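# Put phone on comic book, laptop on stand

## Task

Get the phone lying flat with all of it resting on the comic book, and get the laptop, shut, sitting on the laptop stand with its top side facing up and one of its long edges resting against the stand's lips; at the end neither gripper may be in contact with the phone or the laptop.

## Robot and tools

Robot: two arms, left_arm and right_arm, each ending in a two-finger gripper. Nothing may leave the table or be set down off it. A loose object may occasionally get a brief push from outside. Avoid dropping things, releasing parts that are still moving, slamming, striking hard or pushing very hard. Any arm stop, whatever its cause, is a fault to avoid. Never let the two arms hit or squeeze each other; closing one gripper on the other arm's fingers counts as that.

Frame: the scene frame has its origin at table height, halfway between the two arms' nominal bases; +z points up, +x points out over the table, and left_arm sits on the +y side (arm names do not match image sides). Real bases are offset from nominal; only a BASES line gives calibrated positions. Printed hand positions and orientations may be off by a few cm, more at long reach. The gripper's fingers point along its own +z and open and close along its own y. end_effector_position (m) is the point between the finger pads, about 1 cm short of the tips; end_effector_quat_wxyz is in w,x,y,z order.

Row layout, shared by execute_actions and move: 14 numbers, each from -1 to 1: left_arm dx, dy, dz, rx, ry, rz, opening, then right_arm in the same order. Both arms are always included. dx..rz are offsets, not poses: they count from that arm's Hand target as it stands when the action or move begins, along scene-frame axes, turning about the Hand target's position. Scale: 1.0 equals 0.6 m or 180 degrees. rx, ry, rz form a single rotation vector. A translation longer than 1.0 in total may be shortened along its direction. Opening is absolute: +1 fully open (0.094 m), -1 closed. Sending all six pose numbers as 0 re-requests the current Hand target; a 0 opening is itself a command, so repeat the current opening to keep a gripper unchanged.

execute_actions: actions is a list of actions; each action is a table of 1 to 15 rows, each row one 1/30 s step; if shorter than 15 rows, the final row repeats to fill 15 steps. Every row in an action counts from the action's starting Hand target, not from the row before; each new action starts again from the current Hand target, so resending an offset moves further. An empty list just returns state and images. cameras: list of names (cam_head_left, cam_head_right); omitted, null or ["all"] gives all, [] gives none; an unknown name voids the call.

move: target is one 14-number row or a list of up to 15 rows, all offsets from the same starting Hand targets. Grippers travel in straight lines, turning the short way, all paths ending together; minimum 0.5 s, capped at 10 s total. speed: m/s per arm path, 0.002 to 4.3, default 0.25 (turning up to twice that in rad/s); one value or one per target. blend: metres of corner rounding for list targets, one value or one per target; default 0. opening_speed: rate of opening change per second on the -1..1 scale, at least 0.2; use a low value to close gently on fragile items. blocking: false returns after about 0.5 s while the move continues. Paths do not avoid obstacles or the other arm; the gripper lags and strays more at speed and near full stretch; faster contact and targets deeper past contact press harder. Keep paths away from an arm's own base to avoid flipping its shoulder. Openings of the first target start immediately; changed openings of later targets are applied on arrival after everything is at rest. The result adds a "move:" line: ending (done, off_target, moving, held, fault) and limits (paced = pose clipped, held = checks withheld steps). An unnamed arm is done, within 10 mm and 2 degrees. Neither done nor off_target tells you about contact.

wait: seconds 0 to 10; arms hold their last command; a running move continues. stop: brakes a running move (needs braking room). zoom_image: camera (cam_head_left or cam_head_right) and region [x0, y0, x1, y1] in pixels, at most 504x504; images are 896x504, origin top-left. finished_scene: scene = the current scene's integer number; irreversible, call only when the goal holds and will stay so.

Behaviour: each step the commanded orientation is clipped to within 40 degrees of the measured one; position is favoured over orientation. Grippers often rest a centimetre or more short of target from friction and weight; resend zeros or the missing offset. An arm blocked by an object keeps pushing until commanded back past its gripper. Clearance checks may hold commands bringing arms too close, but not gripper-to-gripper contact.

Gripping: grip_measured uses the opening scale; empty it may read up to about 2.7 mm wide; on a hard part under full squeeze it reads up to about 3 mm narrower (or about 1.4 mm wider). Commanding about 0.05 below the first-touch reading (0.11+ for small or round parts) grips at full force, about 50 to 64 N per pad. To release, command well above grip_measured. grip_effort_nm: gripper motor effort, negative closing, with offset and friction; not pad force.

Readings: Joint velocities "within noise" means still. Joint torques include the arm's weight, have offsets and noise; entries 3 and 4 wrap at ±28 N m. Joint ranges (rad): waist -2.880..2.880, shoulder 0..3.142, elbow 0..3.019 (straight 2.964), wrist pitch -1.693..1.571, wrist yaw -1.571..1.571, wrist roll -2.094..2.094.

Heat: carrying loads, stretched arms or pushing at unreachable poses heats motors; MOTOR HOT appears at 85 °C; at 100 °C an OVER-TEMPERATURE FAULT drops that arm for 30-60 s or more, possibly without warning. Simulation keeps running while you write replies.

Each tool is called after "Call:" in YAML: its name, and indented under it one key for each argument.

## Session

Scene 1 solved. On to scene 2.

Call:
execute_actions:
  actions: []

Call:
zoom_image:
  camera: "cam_head_left"
  region: [150, 100, 650, 400]

Call:
zoom_image:
  camera: "cam_head_right"
  region: [150, 100, 650, 400]

Scene clock: 0.00 s.
left_arm: end_effector_position=(+0.5762, +0.0326, +0.2203) grip_measured=+1.000 grip_effort_nm=n/a end_effector_quat_wxyz=(+0.373, -0.189, +0.872, +0.255) | right_arm: end_effector_position=(+0.2773, -0.6663, +0.2408) grip_measured=+1.000 grip_effort_nm=n/a end_effector_quat_wxyz=(+0.133, +0.606, +0.784, +0.005)
Joint positions: left_arm=[-0.632 1.766 1.516 -1.115 -0.923 -0.928 0.094] | right_arm=[-0.891 1.408 1.311 -1.216 -0.069 0.44 0.094]
Joint velocities: within noise
Joint torques (N m): no reading
Motor temperatures (°C): left_arm=[22 26 33 24 27 24 28] | right_arm=[26 32 33 25 24 24 26]
Heat: left arm: hottest elbow 33 °C; right arm: hottest elbow 33 °C.
Hand target: left_arm +0.5823, +0.0284, +0.2385; +0.386, -0.198, +0.868, +0.242 | right_arm +0.2820, -0.6720, +0.2484; +0.142, +0.605, +0.783, +0.003
Tool commands: left_gripper/opening=+1.0 right_gripper/opening=+1.0

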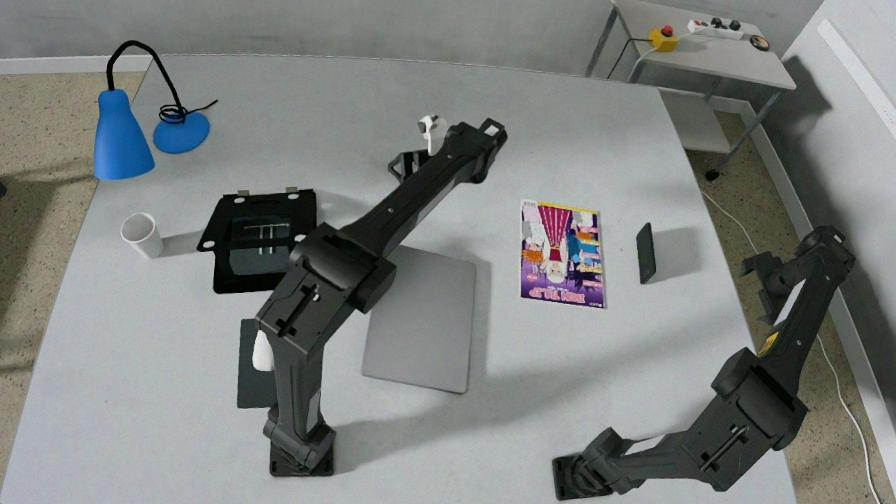

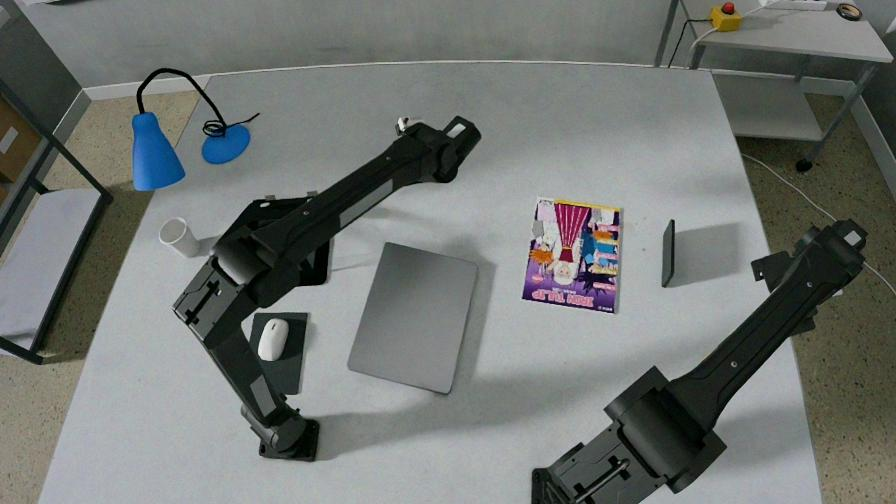

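Scaled by 1.008.

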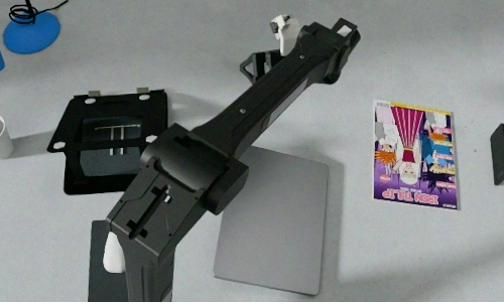

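Scaled by 1.008.

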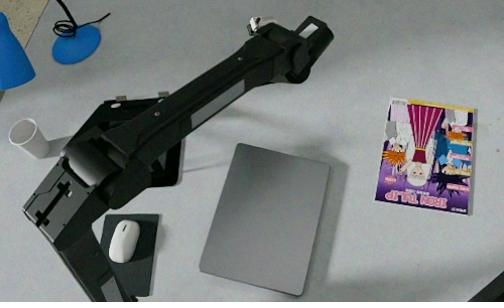

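Call:
zoom_image:
  camera: "cam_head_left"
  region: [600, 200, 720, 300]

Call:
zoom_image:
  camera: "cam_head_right"
  region: [610, 200, 730, 300]

Scaled by 4.200.

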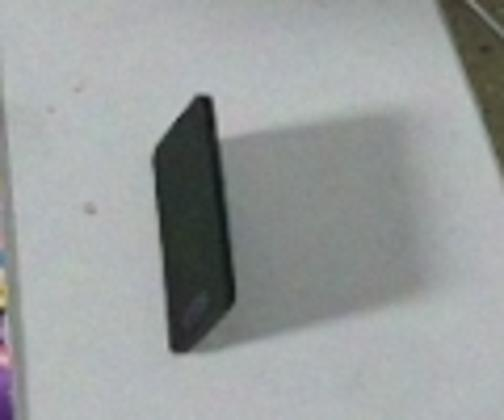

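Scaled by 4.200.

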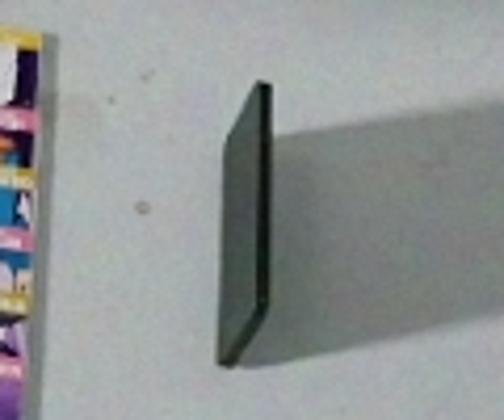

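Call:
move:
  target:
    - [-0.187,0.237,0.0,-0.092,0.299,-0.285,-1, 0.37,0.182,-0.05,0.003,0.096,0.383,1]
    - [-0.187,0.237,-0.197,-0.092,0.299,-0.285,-1, 0.37,0.182,-0.213,0.003,0.096,0.383,1]
  speed: 0.35
  blend: [0.04,0]

Call:
zoom_image:
  camera: "cam_head_left"
  region: [605, 205, 685, 295]

Call:
zoom_image:
  camera: "cam_head_right"
  region: [320, 200, 500, 400]

Scene clock: 41.47 s.
left_arm: end_effector_position=(+0.4665, +0.1668, +0.1172) grip_measured=-0.981 grip_effort_nm=-0.999 end_effector_quat_wxyz=(-0.010, +0.259, +0.966, +0.000) | right_arm: end_effector_position=(+0.5020, -0.5652, +0.1385) grip_measured=+1.000 grip_effort_nm=-0.017 end_effector_quat_wxyz=(+0.011, +0.059, +0.998, -0.003)
Joint positions: left_arm=[-0.201 1.582 1.192 -1.2 -0.003 0.351 0.001] | right_arm=[-0.454 1.906 1.691 -1.333 -0.002 -0.331 0.094]
Joint velocities: within noise
Joint torques (N m): left_arm=[-0.44 -15.85 9.33 0.75 0.12 0.14] | right_arm=[0.79 -21.07 8.1 0.57 0.08 0.11]
Motor temperatures (°C): left_arm=[22 29 37 24 27 24 28] | right_arm=[26 34 42 25 24 24 25]
Heat: left arm: hottest elbow 37 °C; right arm: hottest elbow 42 °C.
Hand target: left_arm +0.4701, +0.1707, +0.1203; +0.000, +0.258, +0.966, +0.000 | right_arm +0.5040, -0.5628, +0.1206; +0.000, +0.052, +0.999, +0.000
Off the commanded pose: left_arm 0.006 m, 1 deg | right_arm 0.018 m, 2 deg.
move: off_target (right_arm)

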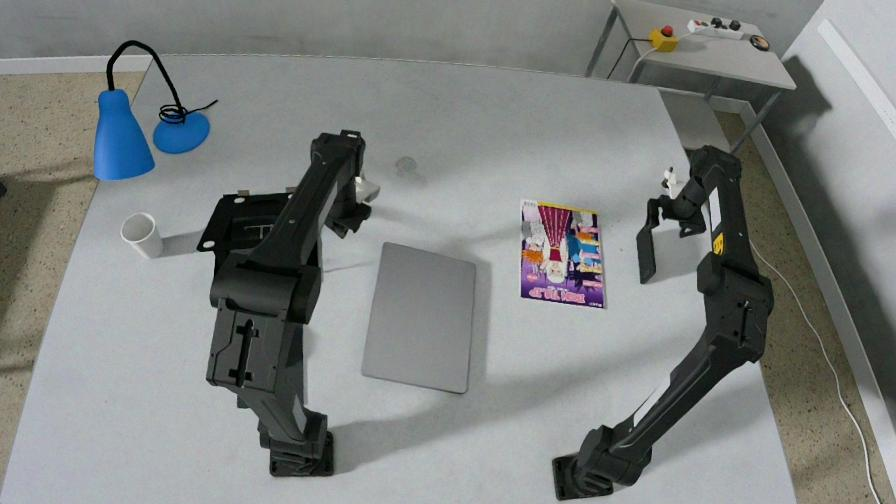

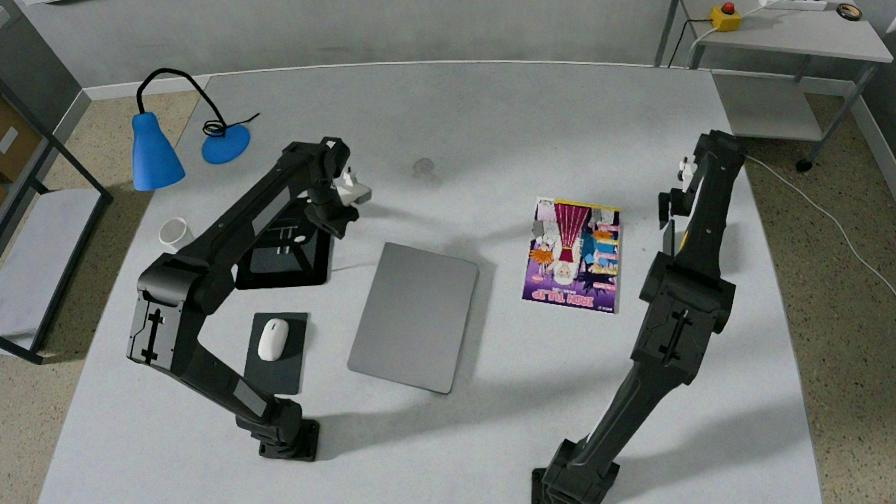

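Scaled by 5.600.

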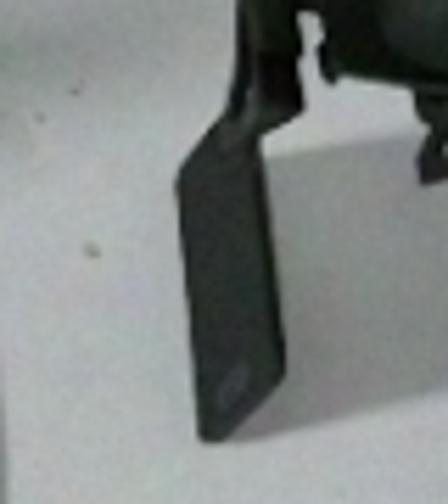

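Scaled by 2.520.

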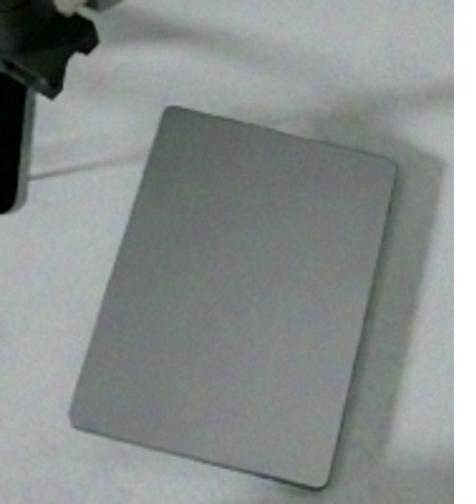

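Call:
move:
  target:
    - [0,0,-0.175,0,0,0,-1, 0.0,0,-0.147,0,0,0,1]
  speed: 0.12
  cameras: ["cam_head_left"]

Call:
zoom_image:
  camera: "cam_head_left"
  region: [605, 205, 685, 295]

Scene clock: 49.87 s.
left_arm: end_effector_position=(+0.4699, +0.1662, +0.0195) grip_measured=-0.981 grip_effort_nm=-1.009 end_effector_quat_wxyz=(-0.001, +0.259, +0.966, +0.001) | right_arm: end_effector_position=(+0.5059, -0.5670, +0.0549) grip_measured=+1.000 grip_effort_nm=-0.012 end_effector_quat_wxyz=(+0.015, +0.059, +0.998, -0.005)
Joint positions: left_arm=[-0.201 1.71 1.062 -0.923 -0.003 0.351 0.001] | right_arm=[-0.454 1.979 1.575 -1.134 -0.002 -0.332 0.094]
Joint velocities: within noise
Joint torques (N m): left_arm=[-0.15 -14.74 7.43 0.7 0.07 0.11] | right_arm=[0.91 -21.01 7.32 0.59 0.08 0.08]
Motor temperatures (°C): left_arm=[22 28 37 24 27 24 28] | right_arm=[26 34 41 25 24 24 25]
Heat: left arm: hottest elbow 37 °C; right arm: hottest elbow 41 °C.
Hand target: left_arm +0.4701, +0.1707, +0.0152; +0.000, +0.258, +0.966, +0.000 | right_arm +0.5041, -0.5628, +0.0325; +0.000, +0.052, +0.999, +0.000
Off the commanded pose: left_arm 0.006 m, 0 deg | right_arm 0.023 m, 2 deg.
move: off_target (right_arm)
Images, in order (width x height): cam_head_left 896x504.

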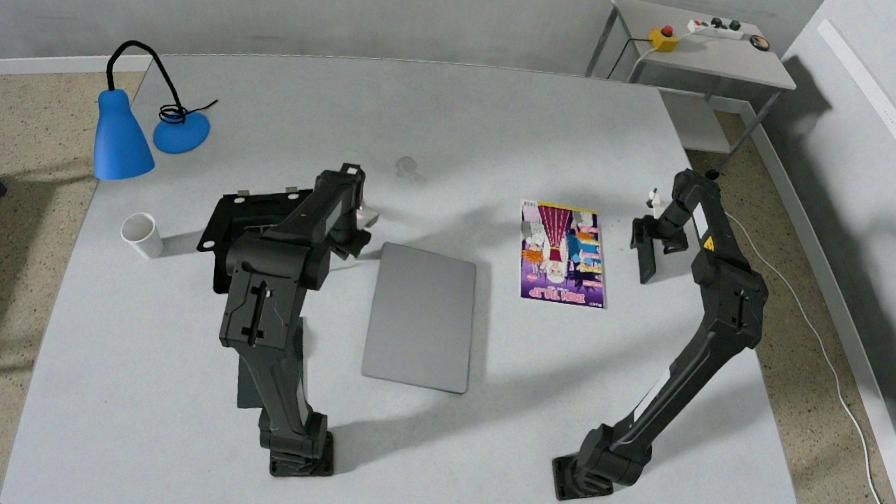

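Scaled by 5.600.

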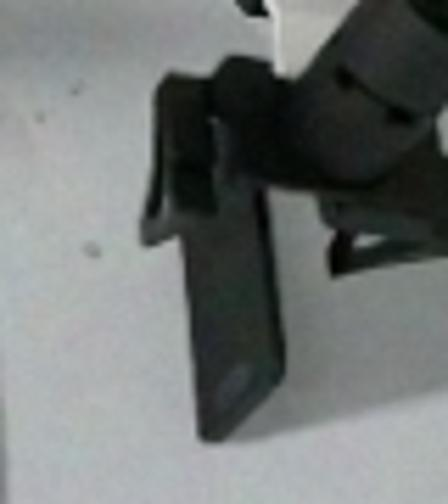

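Call:
move:
  target:
    - [0.033,-0.208,0,0,0,0,-1, 0,0,0,0,0,0,-0.95]
    - [0.007,-0.351,0,0,0,0,-1, 0,0,0,0,0,0,-0.95]
    - [-0.023,-0.418,0,0,0,0,-1, 0,0,0,0,0,0,-0.95]
  speed: 0.1
  blend: [0.03,0.02,0]
  opening_speed: 0.7

Call:
zoom_image:
  camera: "cam_head_left"
  region: [605, 205, 685, 295]

Scene clock: 60.47 s.
left_arm: end_effector_position=(+0.4476, -0.0623, +0.0130) grip_measured=-0.981 grip_effort_nm=-0.994 end_effector_quat_wxyz=(-0.006, +0.256, +0.967, +0.004) | right_arm: end_effector_position=(+0.5060, -0.5670, +0.0549) grip_measured=-0.846 grip_effort_nm=-1.043 end_effector_quat_wxyz=(+0.015, +0.058, +0.998, -0.005)
Joint positions: left_arm=[-0.66 1.881 1.293 -0.997 -0.003 -0.113 0.001] | right_arm=[-0.454 1.979 1.575 -1.134 -0.002 -0.332 0.007]
Joint velocities: within noise
Joint torques (N m): left_arm=[-2.67 -16.56 13.05 -0.12 0.11 -0.13] | right_arm=[0.79 -20.72 7.36 0.59 0.09 0.09]
Motor temperatures (°C): left_arm=[22 28 37 24 27 24 28] | right_arm=[26 36 41 25 24 24 26]
Heat: left arm: hottest elbow 37 °C; right arm: hottest elbow 41 °C.
Hand target: left_arm +0.4564, -0.0803, +0.0154; +0.000, +0.258, +0.966, +0.000 | right_arm +0.5041, -0.5628, +0.0325; +0.000, +0.052, +0.999, +0.000
Off the commanded pose: left_arm 0.020 m, 1 deg | right_arm 0.023 m, 2 deg.
move: off_target (left_arm, right_arm); blend cut to 0 m at target 1

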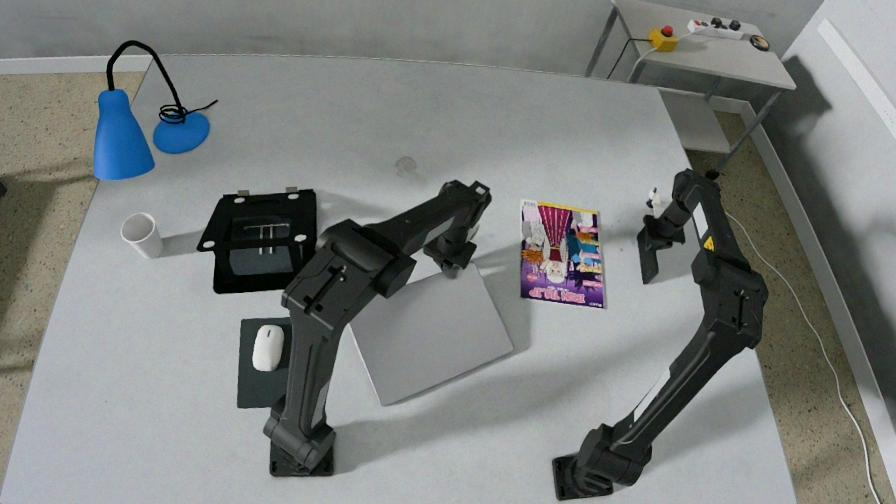

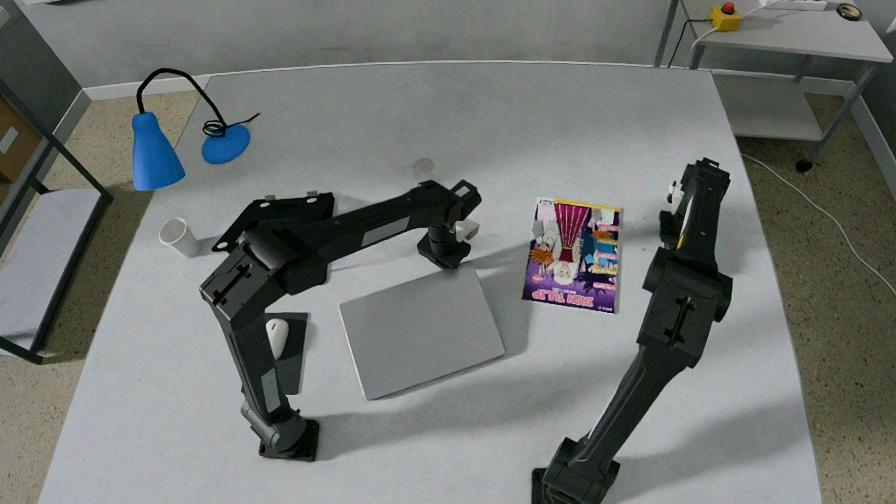

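Scaled by 5.600.

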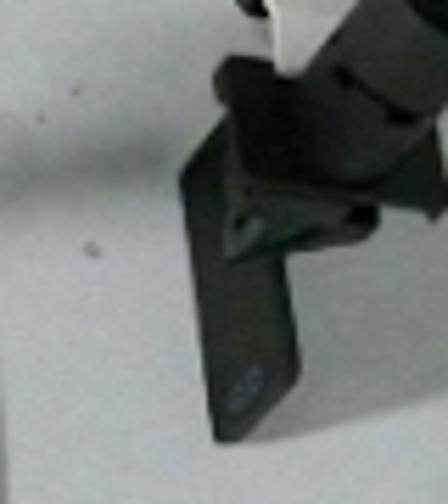

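Call:
move:
  target:
    - [0,0.05,0.2,0,0,0,-1, 0,0,0.117,0,0,0,-0.95]
    - [-0.61,0.225,0.2,0,0,0,-1, 0.04,0.438,0.117,0,0,0,-0.95]
  speed: 0.25
  blend: [0.02,0]

Call:
zoom_image:
  camera: "cam_head_left"
  region: [490, 180, 640, 330]

Scene clock: 79.83 s.
left_arm: end_effector_position=(+0.0941, +0.0516, +0.1361) grip_measured=-0.981 grip_effort_nm=-0.999 end_effector_quat_wxyz=(+0.000, +0.256, +0.967, -0.004) | right_arm: end_effector_position=(+0.5239, -0.3004, +0.0897) grip_measured=-0.846 grip_effort_nm=-1.038 end_effector_quat_wxyz=(-0.015, +0.049, +0.999, +0.000)
Joint positions: left_arm=[-1.274 0.86 0.649 -1.353 0.004 -0.727 0.001] | right_arm=[0.011 1.883 1.523 -1.242 -0.002 0.114 0.007]
Joint velocities: within noise
Joint torques (N m): left_arm=[-2.14 -4.78 9.44 0.06 -0.15 -0.08] | right_arm=[0.5 -23.77 8.5 0.28 0.11 0.24]
Motor temperatures (°C): left_arm=[22 27 37 24 27 24 29] | right_arm=[26 38 41 25 24 24 27]
Heat: left arm: hottest elbow 37 °C; right arm: hottest elbow 41 °C.
Hand target: left_arm +0.0903, +0.0547, +0.1354; +0.000, +0.258, +0.966, +0.000 | right_arm +0.5281, -0.3001, +0.1027; +0.000, +0.052, +0.999, +0.000
Off the commanded pose: left_arm 0.005 m, 0 deg | right_arm 0.014 m, 2 deg.
move: off_target (right_arm)

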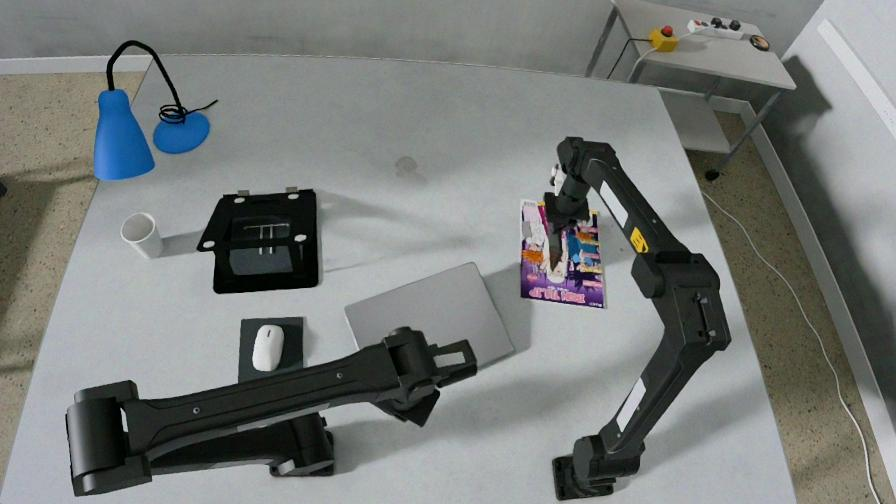

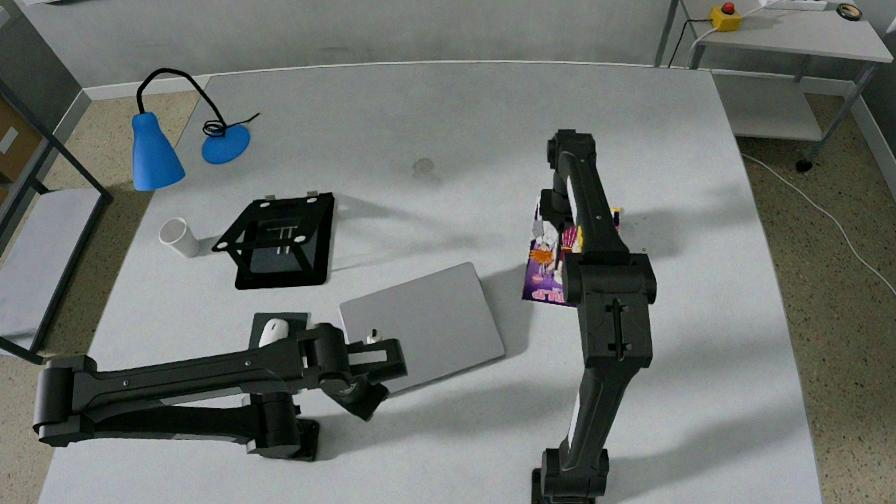

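Scaled by 3.360.

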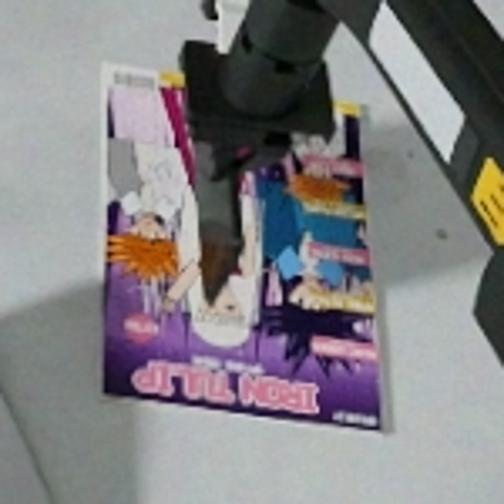

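Call:
move:
  target:
    - [0.01,0,-0.195,0,0,0,-1, -0.005,-0.08,-0.062,0.304,-0.032,0,-0.95]
    - [0.125,0.097,-0.195,0,0,0,-1, -0.005,-0.08,-0.082,0.344,-0.036,0,-0.95]
  speed: 0.12

Call:
zoom_image:
  camera: "cam_head_left"
  region: [490, 180, 640, 330]

Scene clock: 92.57 s.
left_arm: end_effector_position=(+0.1591, +0.1122, +0.0178) grip_measured=-0.981 grip_effort_nm=-0.994 end_effector_quat_wxyz=(-0.009, +0.263, +0.965, +0.001) | right_arm: end_effector_position=(+0.5096, -0.3368, +0.0506) grip_measured=-0.847 grip_effort_nm=-1.038 end_effector_quat_wxyz=(+0.016, +0.045, +0.856, +0.515)
Joint positions: left_arm=[-0.813 1.008 0.383 -0.962 0.007 -0.253 0.001] | right_arm=[-0.332 2.111 1.492 -1.377 -1.029 -0.464 0.007]
Joint velocities: within noise
Joint torques (N m): left_arm=[0.26 -4.25 8.55 0.88 -0.36 0.07] | right_arm=[-0.38 -21.19 10.32 -1.01 -0.76 0]
Motor temperatures (°C): left_arm=[22 27 37 24 27 24 29] | right_arm=[26 37 41 25 24 24 27]
Heat: left arm: hottest elbow 37 °C; right arm: hottest elbow 41 °C.
Hand target: left_arm +0.1653, +0.1131, +0.0184; +0.000, +0.258, +0.966, +0.000 | right_arm +0.5251, -0.3479, +0.0534; +0.027, +0.045, +0.855, +0.516
Off the commanded pose: left_arm 0.006 m, 1 deg | right_arm 0.019 m, 1 deg.
move: off_target (right_arm)

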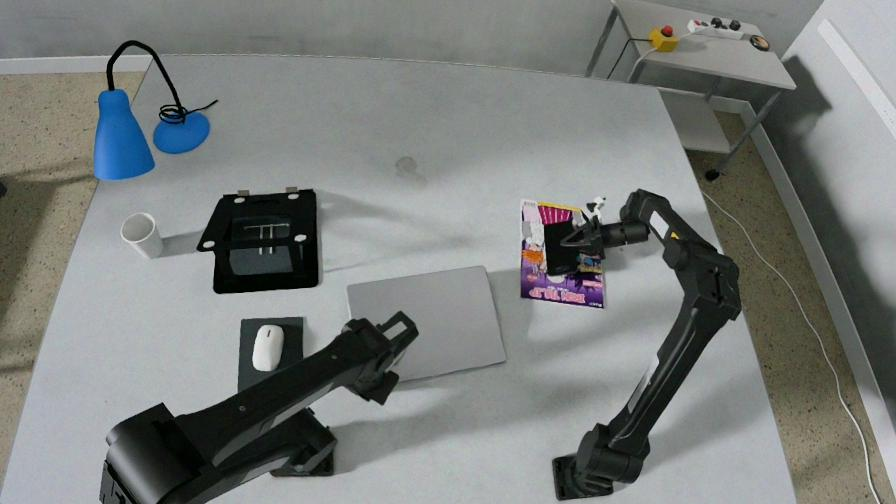

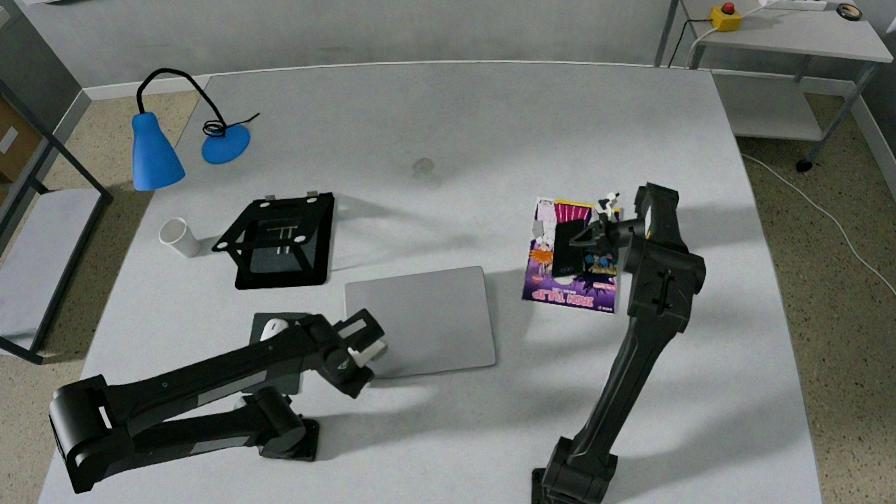

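Scaled by 3.360.

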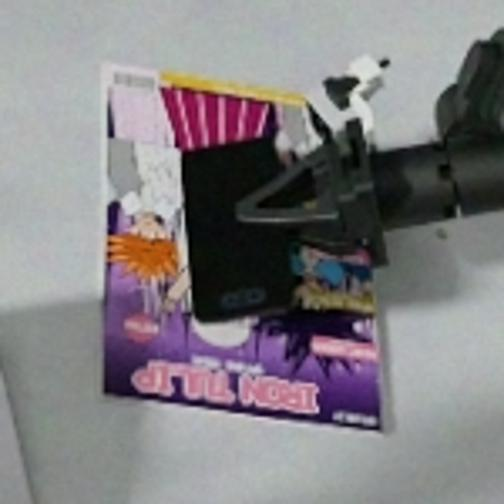

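Call:
move:
  target:
    - [-0.05,-0.03,0.1,0,0,0,-1, 0,0,-0.03,0,0,0,-0.95]
    - [0.3,0.165,0.2,0,0,0,-1, 0,0,-0.03,0,0,0,-0.95]
    - [0.3,0.165,0.2,0,0,0,-1, 0,0,-0.03,0,0,0,-0.6]
  speed: 0.2
  opening_speed: 1.0

Call:
zoom_image:
  camera: "cam_head_left"
  region: [490, 180, 640, 330]

Call:
zoom_image:
  camera: "cam_head_left"
  region: [320, 230, 520, 400]

Scene clock: 107.47 s.
left_arm: end_effector_position=(+0.3213, +0.2114, +0.1183) grip_measured=-0.981 grip_effort_nm=-0.989 end_effector_quat_wxyz=(-0.023, +0.259, +0.966, -0.002) | right_arm: end_effector_position=(+0.5092, -0.3367, +0.0390) grip_measured=-0.602 grip_effort_nm=0.056 end_effector_quat_wxyz=(+0.013, +0.046, +0.854, +0.518)
Joint positions: left_arm=[-0.136 1.206 0.817 -1.228 -0.003 0.417 0.001] | right_arm=[-0.333 2.135 1.492 -1.369 -1.034 -0.472 0.019]
Joint velocities: within noise
Joint torques (N m): left_arm=[-0.73 -7.82 15.38 -0.06 0.15 0.16] | right_arm=[-0.44 -20.95 9.72 -0.23 -0.57 0.08]
Motor temperatures (°C): left_arm=[22 27 37 24 27 24 29] | right_arm=[26 38 41 25 24 24 27]
Heat: left arm: hottest elbow 37 °C; right arm: hottest elbow 41 °C.
Hand target: left_arm +0.3453, +0.2120, +0.1383; +0.000, +0.258, +0.966, +0.000 | right_arm +0.5251, -0.3480, +0.0355; +0.027, +0.045, +0.855, +0.516
Off the commanded pose: left_arm 0.031 m, 3 deg | right_arm 0.020 m, 2 deg.
move: off_target (left_arm, right_arm); target 3's new opening was sent with right_arm's hand 0.020 m and 2 deg from that target

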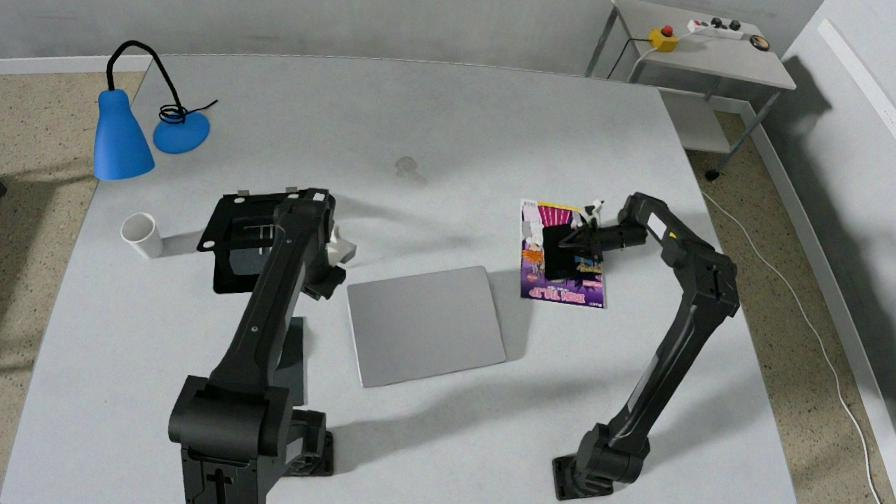

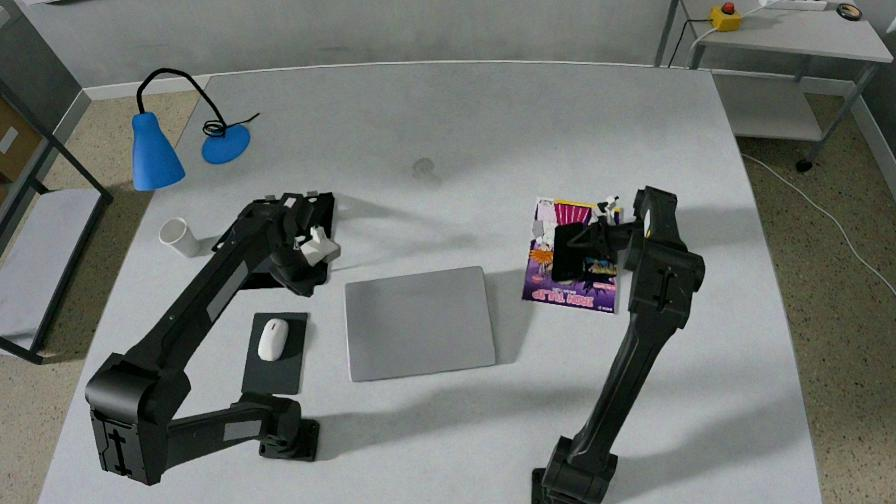

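Scaled by 3.360.

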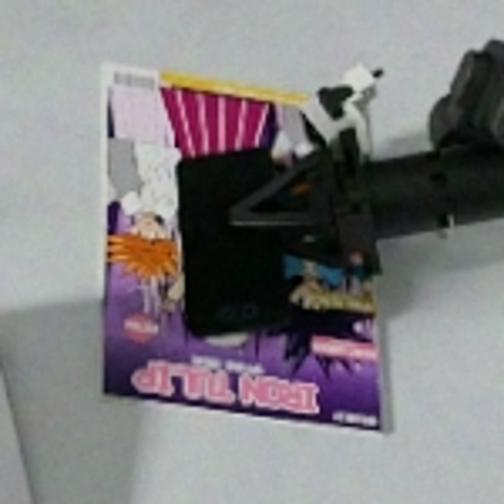

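Scaled by 2.520.

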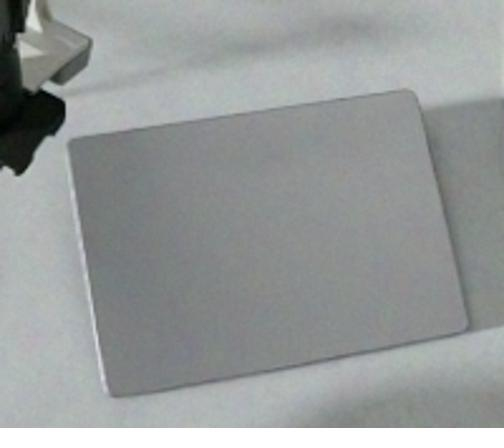

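Call:
move:
  target:
    - [-0.017,0,-0.2,0,0,0,-1, -0.016,-0.157,0.095,0,0,0,-0.6]
    - [-0.017,-0.228,-0.203,0,0,0,-1, -0.016,-0.2,0.2,0,0,0,-0.6]
  speed: 0.08

Call:
zoom_image:
  camera: "cam_head_left"
  region: [490, 180, 640, 330]

Call:
zoom_image:
  camera: "cam_head_left"
  region: [320, 230, 560, 400]

Scene clock: 117.97 s.
left_arm: end_effector_position=(+0.3199, +0.1023, +0.0123) grip_measured=-0.981 grip_effort_nm=-0.989 end_effector_quat_wxyz=(-0.013, +0.239, +0.971, +0.011) | right_arm: end_effector_position=(+0.5055, -0.4542, +0.1333) grip_measured=-0.601 grip_effort_nm=0.056 end_effector_quat_wxyz=(+0.056, +0.079, +0.864, +0.493)
Joint positions: left_arm=[-0.488 1.456 0.72 -0.865 -0.016 0.024 0.001] | right_arm=[-0.526 2.07 1.682 -1.669 -0.96 -0.595 0.019]
Joint velocities: within noise
Joint torques (N m): left_arm=[-4.01 -8.12 12.57 0.66 0.62 0.01] | right_arm=[-0.38 -25.17 11.04 -0.99 -0.41 0.19]
Motor temperatures (°C): left_arm=[22 27 38 24 27 24 29] | right_arm=[26 38 42 25 24 24 27]
Heat: left arm: hottest elbow 38 °C; right arm: hottest elbow 42 °C.
Hand target: left_arm +0.3352, +0.0752, +0.0166; +0.000, +0.258, +0.966, +0.000 | right_arm +0.5155, -0.4680, +0.1553; +0.027, +0.045, +0.855, +0.516
Off the commanded pose: left_arm 0.031 m, 3 deg | right_arm 0.028 m, 6 deg.
joint sent to its limit (right arm) — joint 4 (wrist pitch), lower limit. The joint targets are off in orientation, not in position.
move: off_target (left_arm, right_arm)

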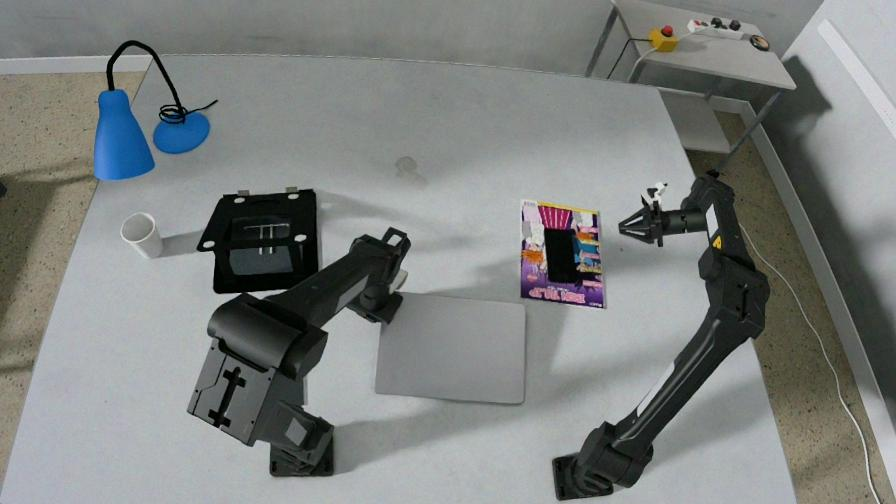

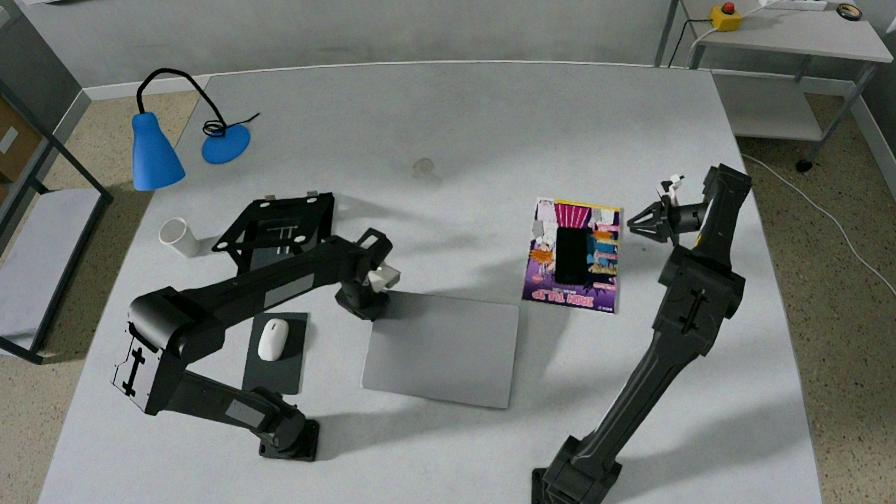

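Scaled by 3.360.

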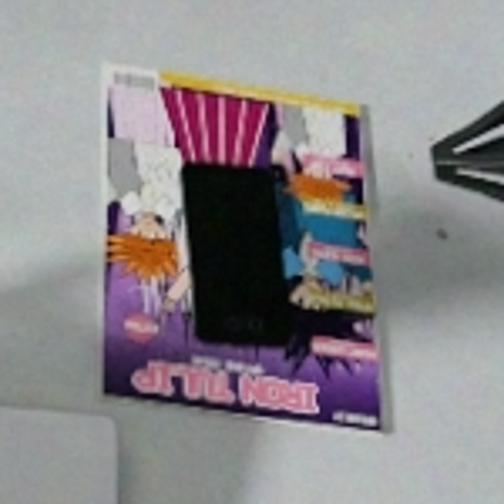

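Scaled by 2.100.

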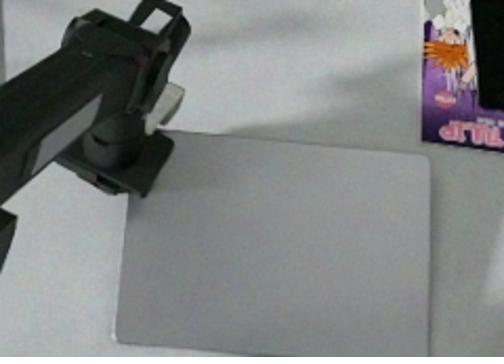

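Call:
move:
  target:
    - [0,0.04,0.15,0,0,0,-1, 0,0,0,0,0,0,0.3]
    - [-0.4,-0.252,0.19,0,0,0,-1, -0.317,0.1,0,-0.039,0.011,-0.11,0.3]
    - [-0.4,-0.252,0.005,0,0,0,-1, -0.317,0.18,-0.059,-0.039,0.011,-0.11,0.3]
  speed: 0.25
  blend: [0.02,0.03,0]

Call:
move:
  target:
    - [0.185,0,0,0,0,0,-1, 0,0,0,0,0,0,0.3]
  speed: 0.08

Call:
zoom_image:
  camera: "cam_head_left"
  region: [320, 230, 620, 410]

Scene clock: 129.53 s.
left_arm: end_effector_position=(+0.0986, -0.0741, +0.0222) grip_measured=-0.981 grip_effort_nm=-0.984 end_effector_quat_wxyz=(-0.002, +0.257, +0.966, +0.000) | right_arm: end_effector_position=(+0.3282, -0.3660, +0.1205) grip_measured=+0.299 grip_effort_nm=0.066 end_effector_quat_wxyz=(+0.104, +0.201, +0.864, +0.450)
Joint positions: left_arm=[-1.385 1.424 0.72 -0.87 0.004 -0.837 0.001] | right_arm=[-0.56 1.459 0.838 -1.09 -0.954 -0.17 0.061]
Joint velocities: within noise
Joint torques (N m): left_arm=[-2.61 -9.23 7.68 1.07 -0.2 -0.08] | right_arm=[1.2 -13.45 5.85 0.24 -0.53 0.15]
Motor temperatures (°C): left_arm=[22 26 38 24 27 24 29] | right_arm=[26 38 43 25 24 24 26]
Heat: left arm: hottest elbow 38 °C; right arm: hottest elbow 43 °C.
Hand target: left_arm +0.0953, -0.0761, +0.0196; +0.000, +0.258, +0.966, +0.000 | right_arm +0.3254, -0.3600, +0.1200; +0.103, +0.198, +0.865, +0.450
Off the commanded pose: left_arm 0.005 m, 0 deg | right_arm 0.007 m, 0 deg.
move: done; blend cut to 0 m at target 1

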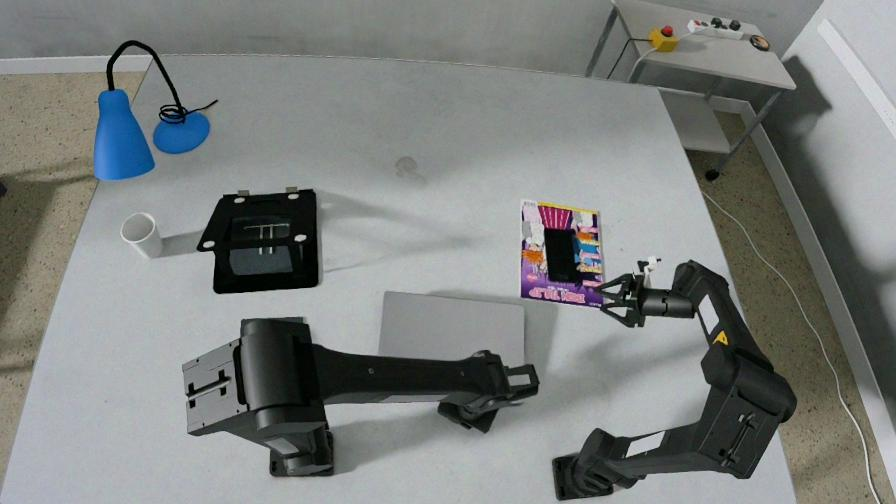

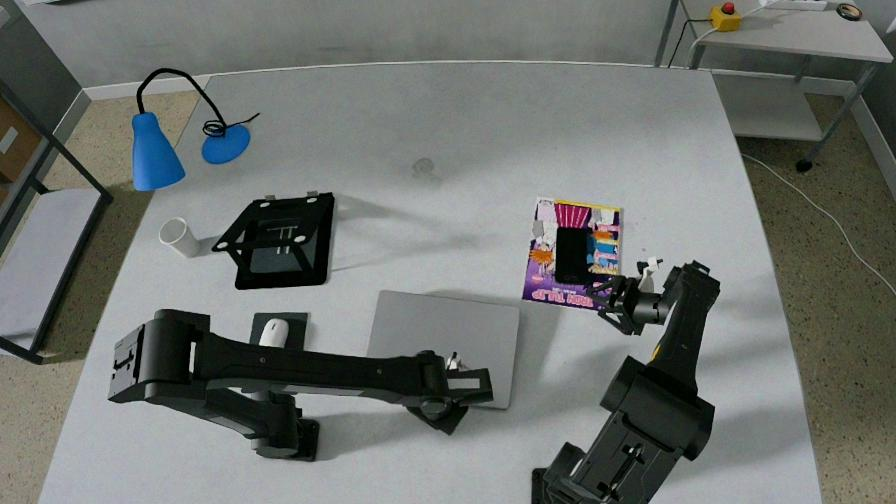

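Scene clock: 131.67 s.
left_arm: end_effector_position=(+0.1854, -0.0600, +0.0141) grip_measured=-0.981 grip_effort_nm=-0.984 end_effector_quat_wxyz=(-0.014, +0.265, +0.964, +0.006) | right_arm: end_effector_position=(+0.3282, -0.3660, +0.1205) grip_measured=+0.299 grip_effort_nm=0.066 end_effector_quat_wxyz=(+0.104, +0.201, +0.864, +0.450)
Joint positions: left_arm=[-1.12 1.495 0.77 -0.873 0.012 -0.554 0.001] | right_arm=[-0.56 1.459 0.838 -1.09 -0.954 -0.169 0.061]
Joint velocities: within noise
Joint torques (N m): left_arm=[0.21 -9.11 12.38 0.49 -0.44 0.07] | right_arm=[1.2 -13.45 5.86 0.28 -0.52 0.16]
Motor temperatures (°C): left_arm=[22 26 38 24 27 24 29] | right_arm=[26 38 42 25 24 24 26]
Heat: left arm: hottest elbow 38 °C; right arm: hottest elbow 42 °C.
Hand target: left_arm +0.2062, -0.0761, +0.0196; +0.000, +0.258, +0.966, +0.000 | right_arm +0.3254, -0.3600, +0.1200; +0.103, +0.198, +0.865, +0.450
Off the commanded pose: left_arm 0.027 m, 2 deg | right_arm 0.007 m, 0 deg.
move: off_target (left_arm)

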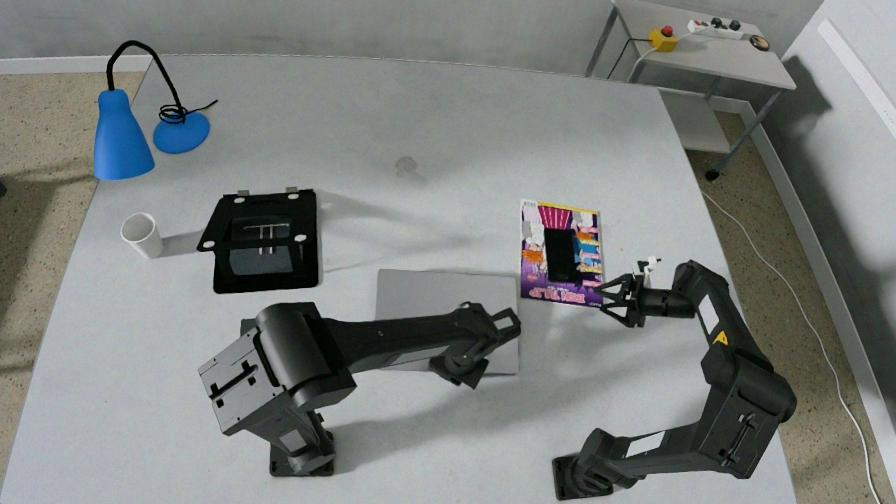

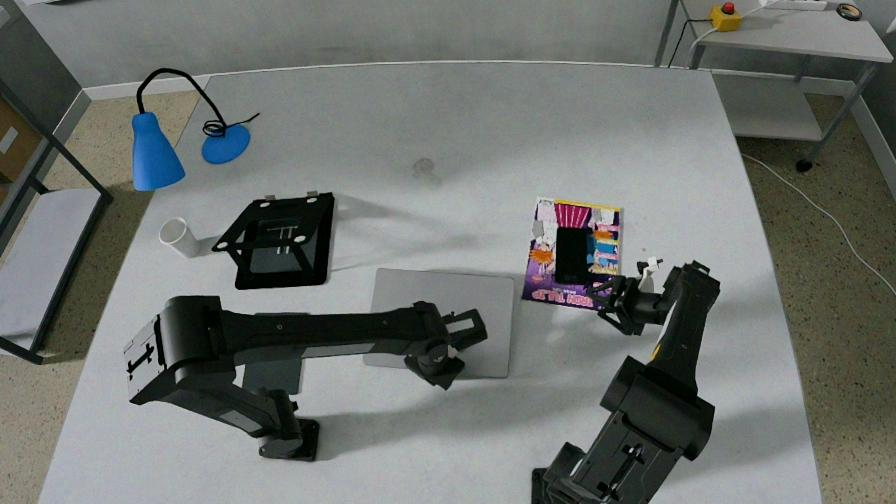

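Scaled by 1.680.

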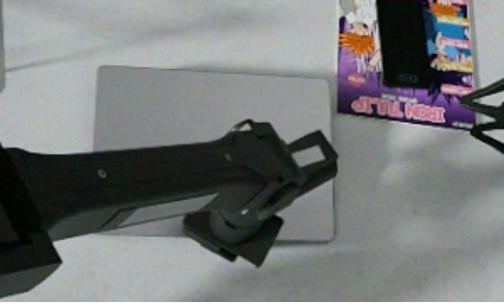

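Call:
move:
  target:
    - [-0.05,0,0.2,0,0,0,-1, 0,0,0,0,0,0,0.3]
    - [0.231,0.682,0.4,0.194,-0.336,-0.294,0.5, 0,0,0,0,0,0,0.3]
    - [0.231,0.682,0.242,0.194,-0.336,-0.294,0.5, 0,0,0,0,0,0,0.3]
  speed: 0.3
  blend: [0.03,0.03,0]

Call:
zoom_image:
  camera: "cam_head_left"
  region: [180, 180, 340, 310]

Call:
zoom_image:
  camera: "cam_head_right"
  region: [180, 180, 340, 310]

Scene clock: 150.20 s.
left_arm: end_effector_position=(+0.3452, +0.3294, +0.1676) grip_measured=+0.498 grip_effort_nm=0.125 end_effector_quat_wxyz=(+0.392, +0.593, +0.589, +0.386) | right_arm: end_effector_position=(+0.3282, -0.3660, +0.1205) grip_measured=+0.299 grip_effort_nm=0.071 end_effector_quat_wxyz=(+0.104, +0.201, +0.864, +0.450)
Joint positions: left_arm=[0.487 0.643 0.259 -0.078 0.48 1.793 0.07] | right_arm=[-0.56 1.459 0.838 -1.09 -0.954 -0.169 0.061]
Joint velocities: within noise
Joint torques (N m): left_arm=[-1.14 -1.32 10.04 2.36 0.25 0.02] | right_arm=[1.2 -13.45 5.83 0.32 -0.52 0.16]
Motor temperatures (°C): left_arm=[22 26 39 24 27 24 29] | right_arm=[26 37 40 25 24 24 26]
Heat: left arm: hottest elbow 39 °C; right arm: hottest elbow 40 °C.
Hand target: left_arm +0.3448, +0.3332, +0.1649; +0.390, +0.590, +0.589, +0.390 | right_arm +0.3254, -0.3600, +0.1200; +0.103, +0.198, +0.865, +0.450
Off the commanded pose: left_arm 0.005 m, 1 deg | right_arm 0.007 m, 0 deg.
move: done; blend cut to 0 m at target 2

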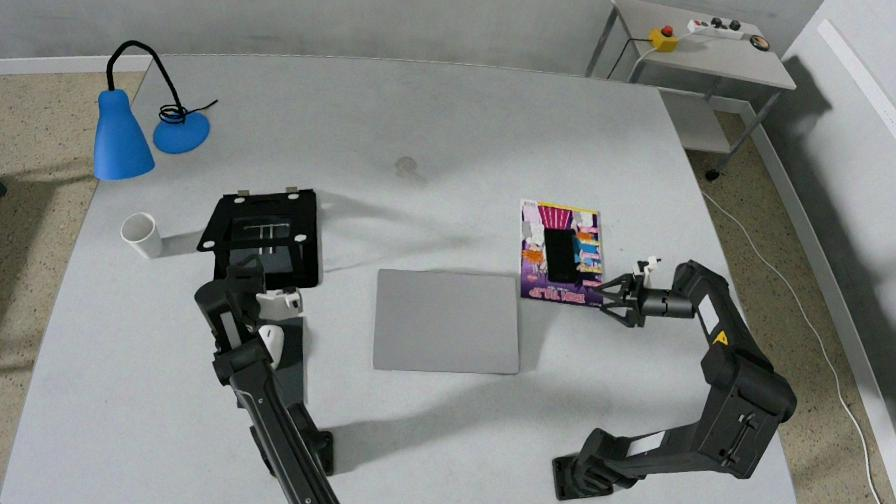

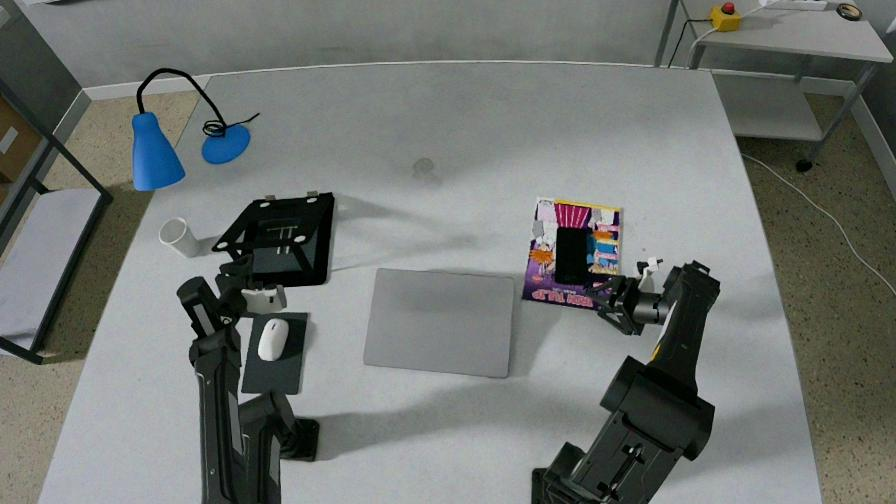

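Scaled by 3.150.

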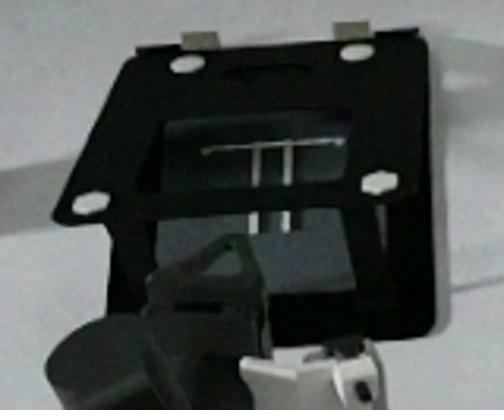

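Scaled by 3.150.

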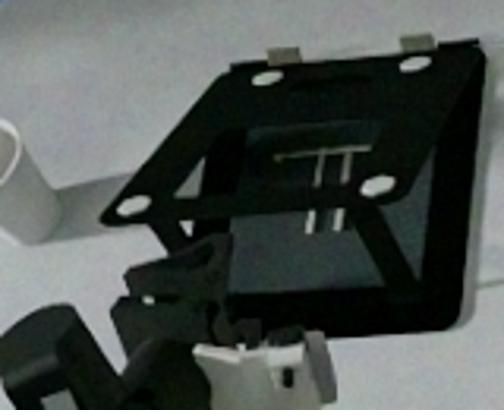

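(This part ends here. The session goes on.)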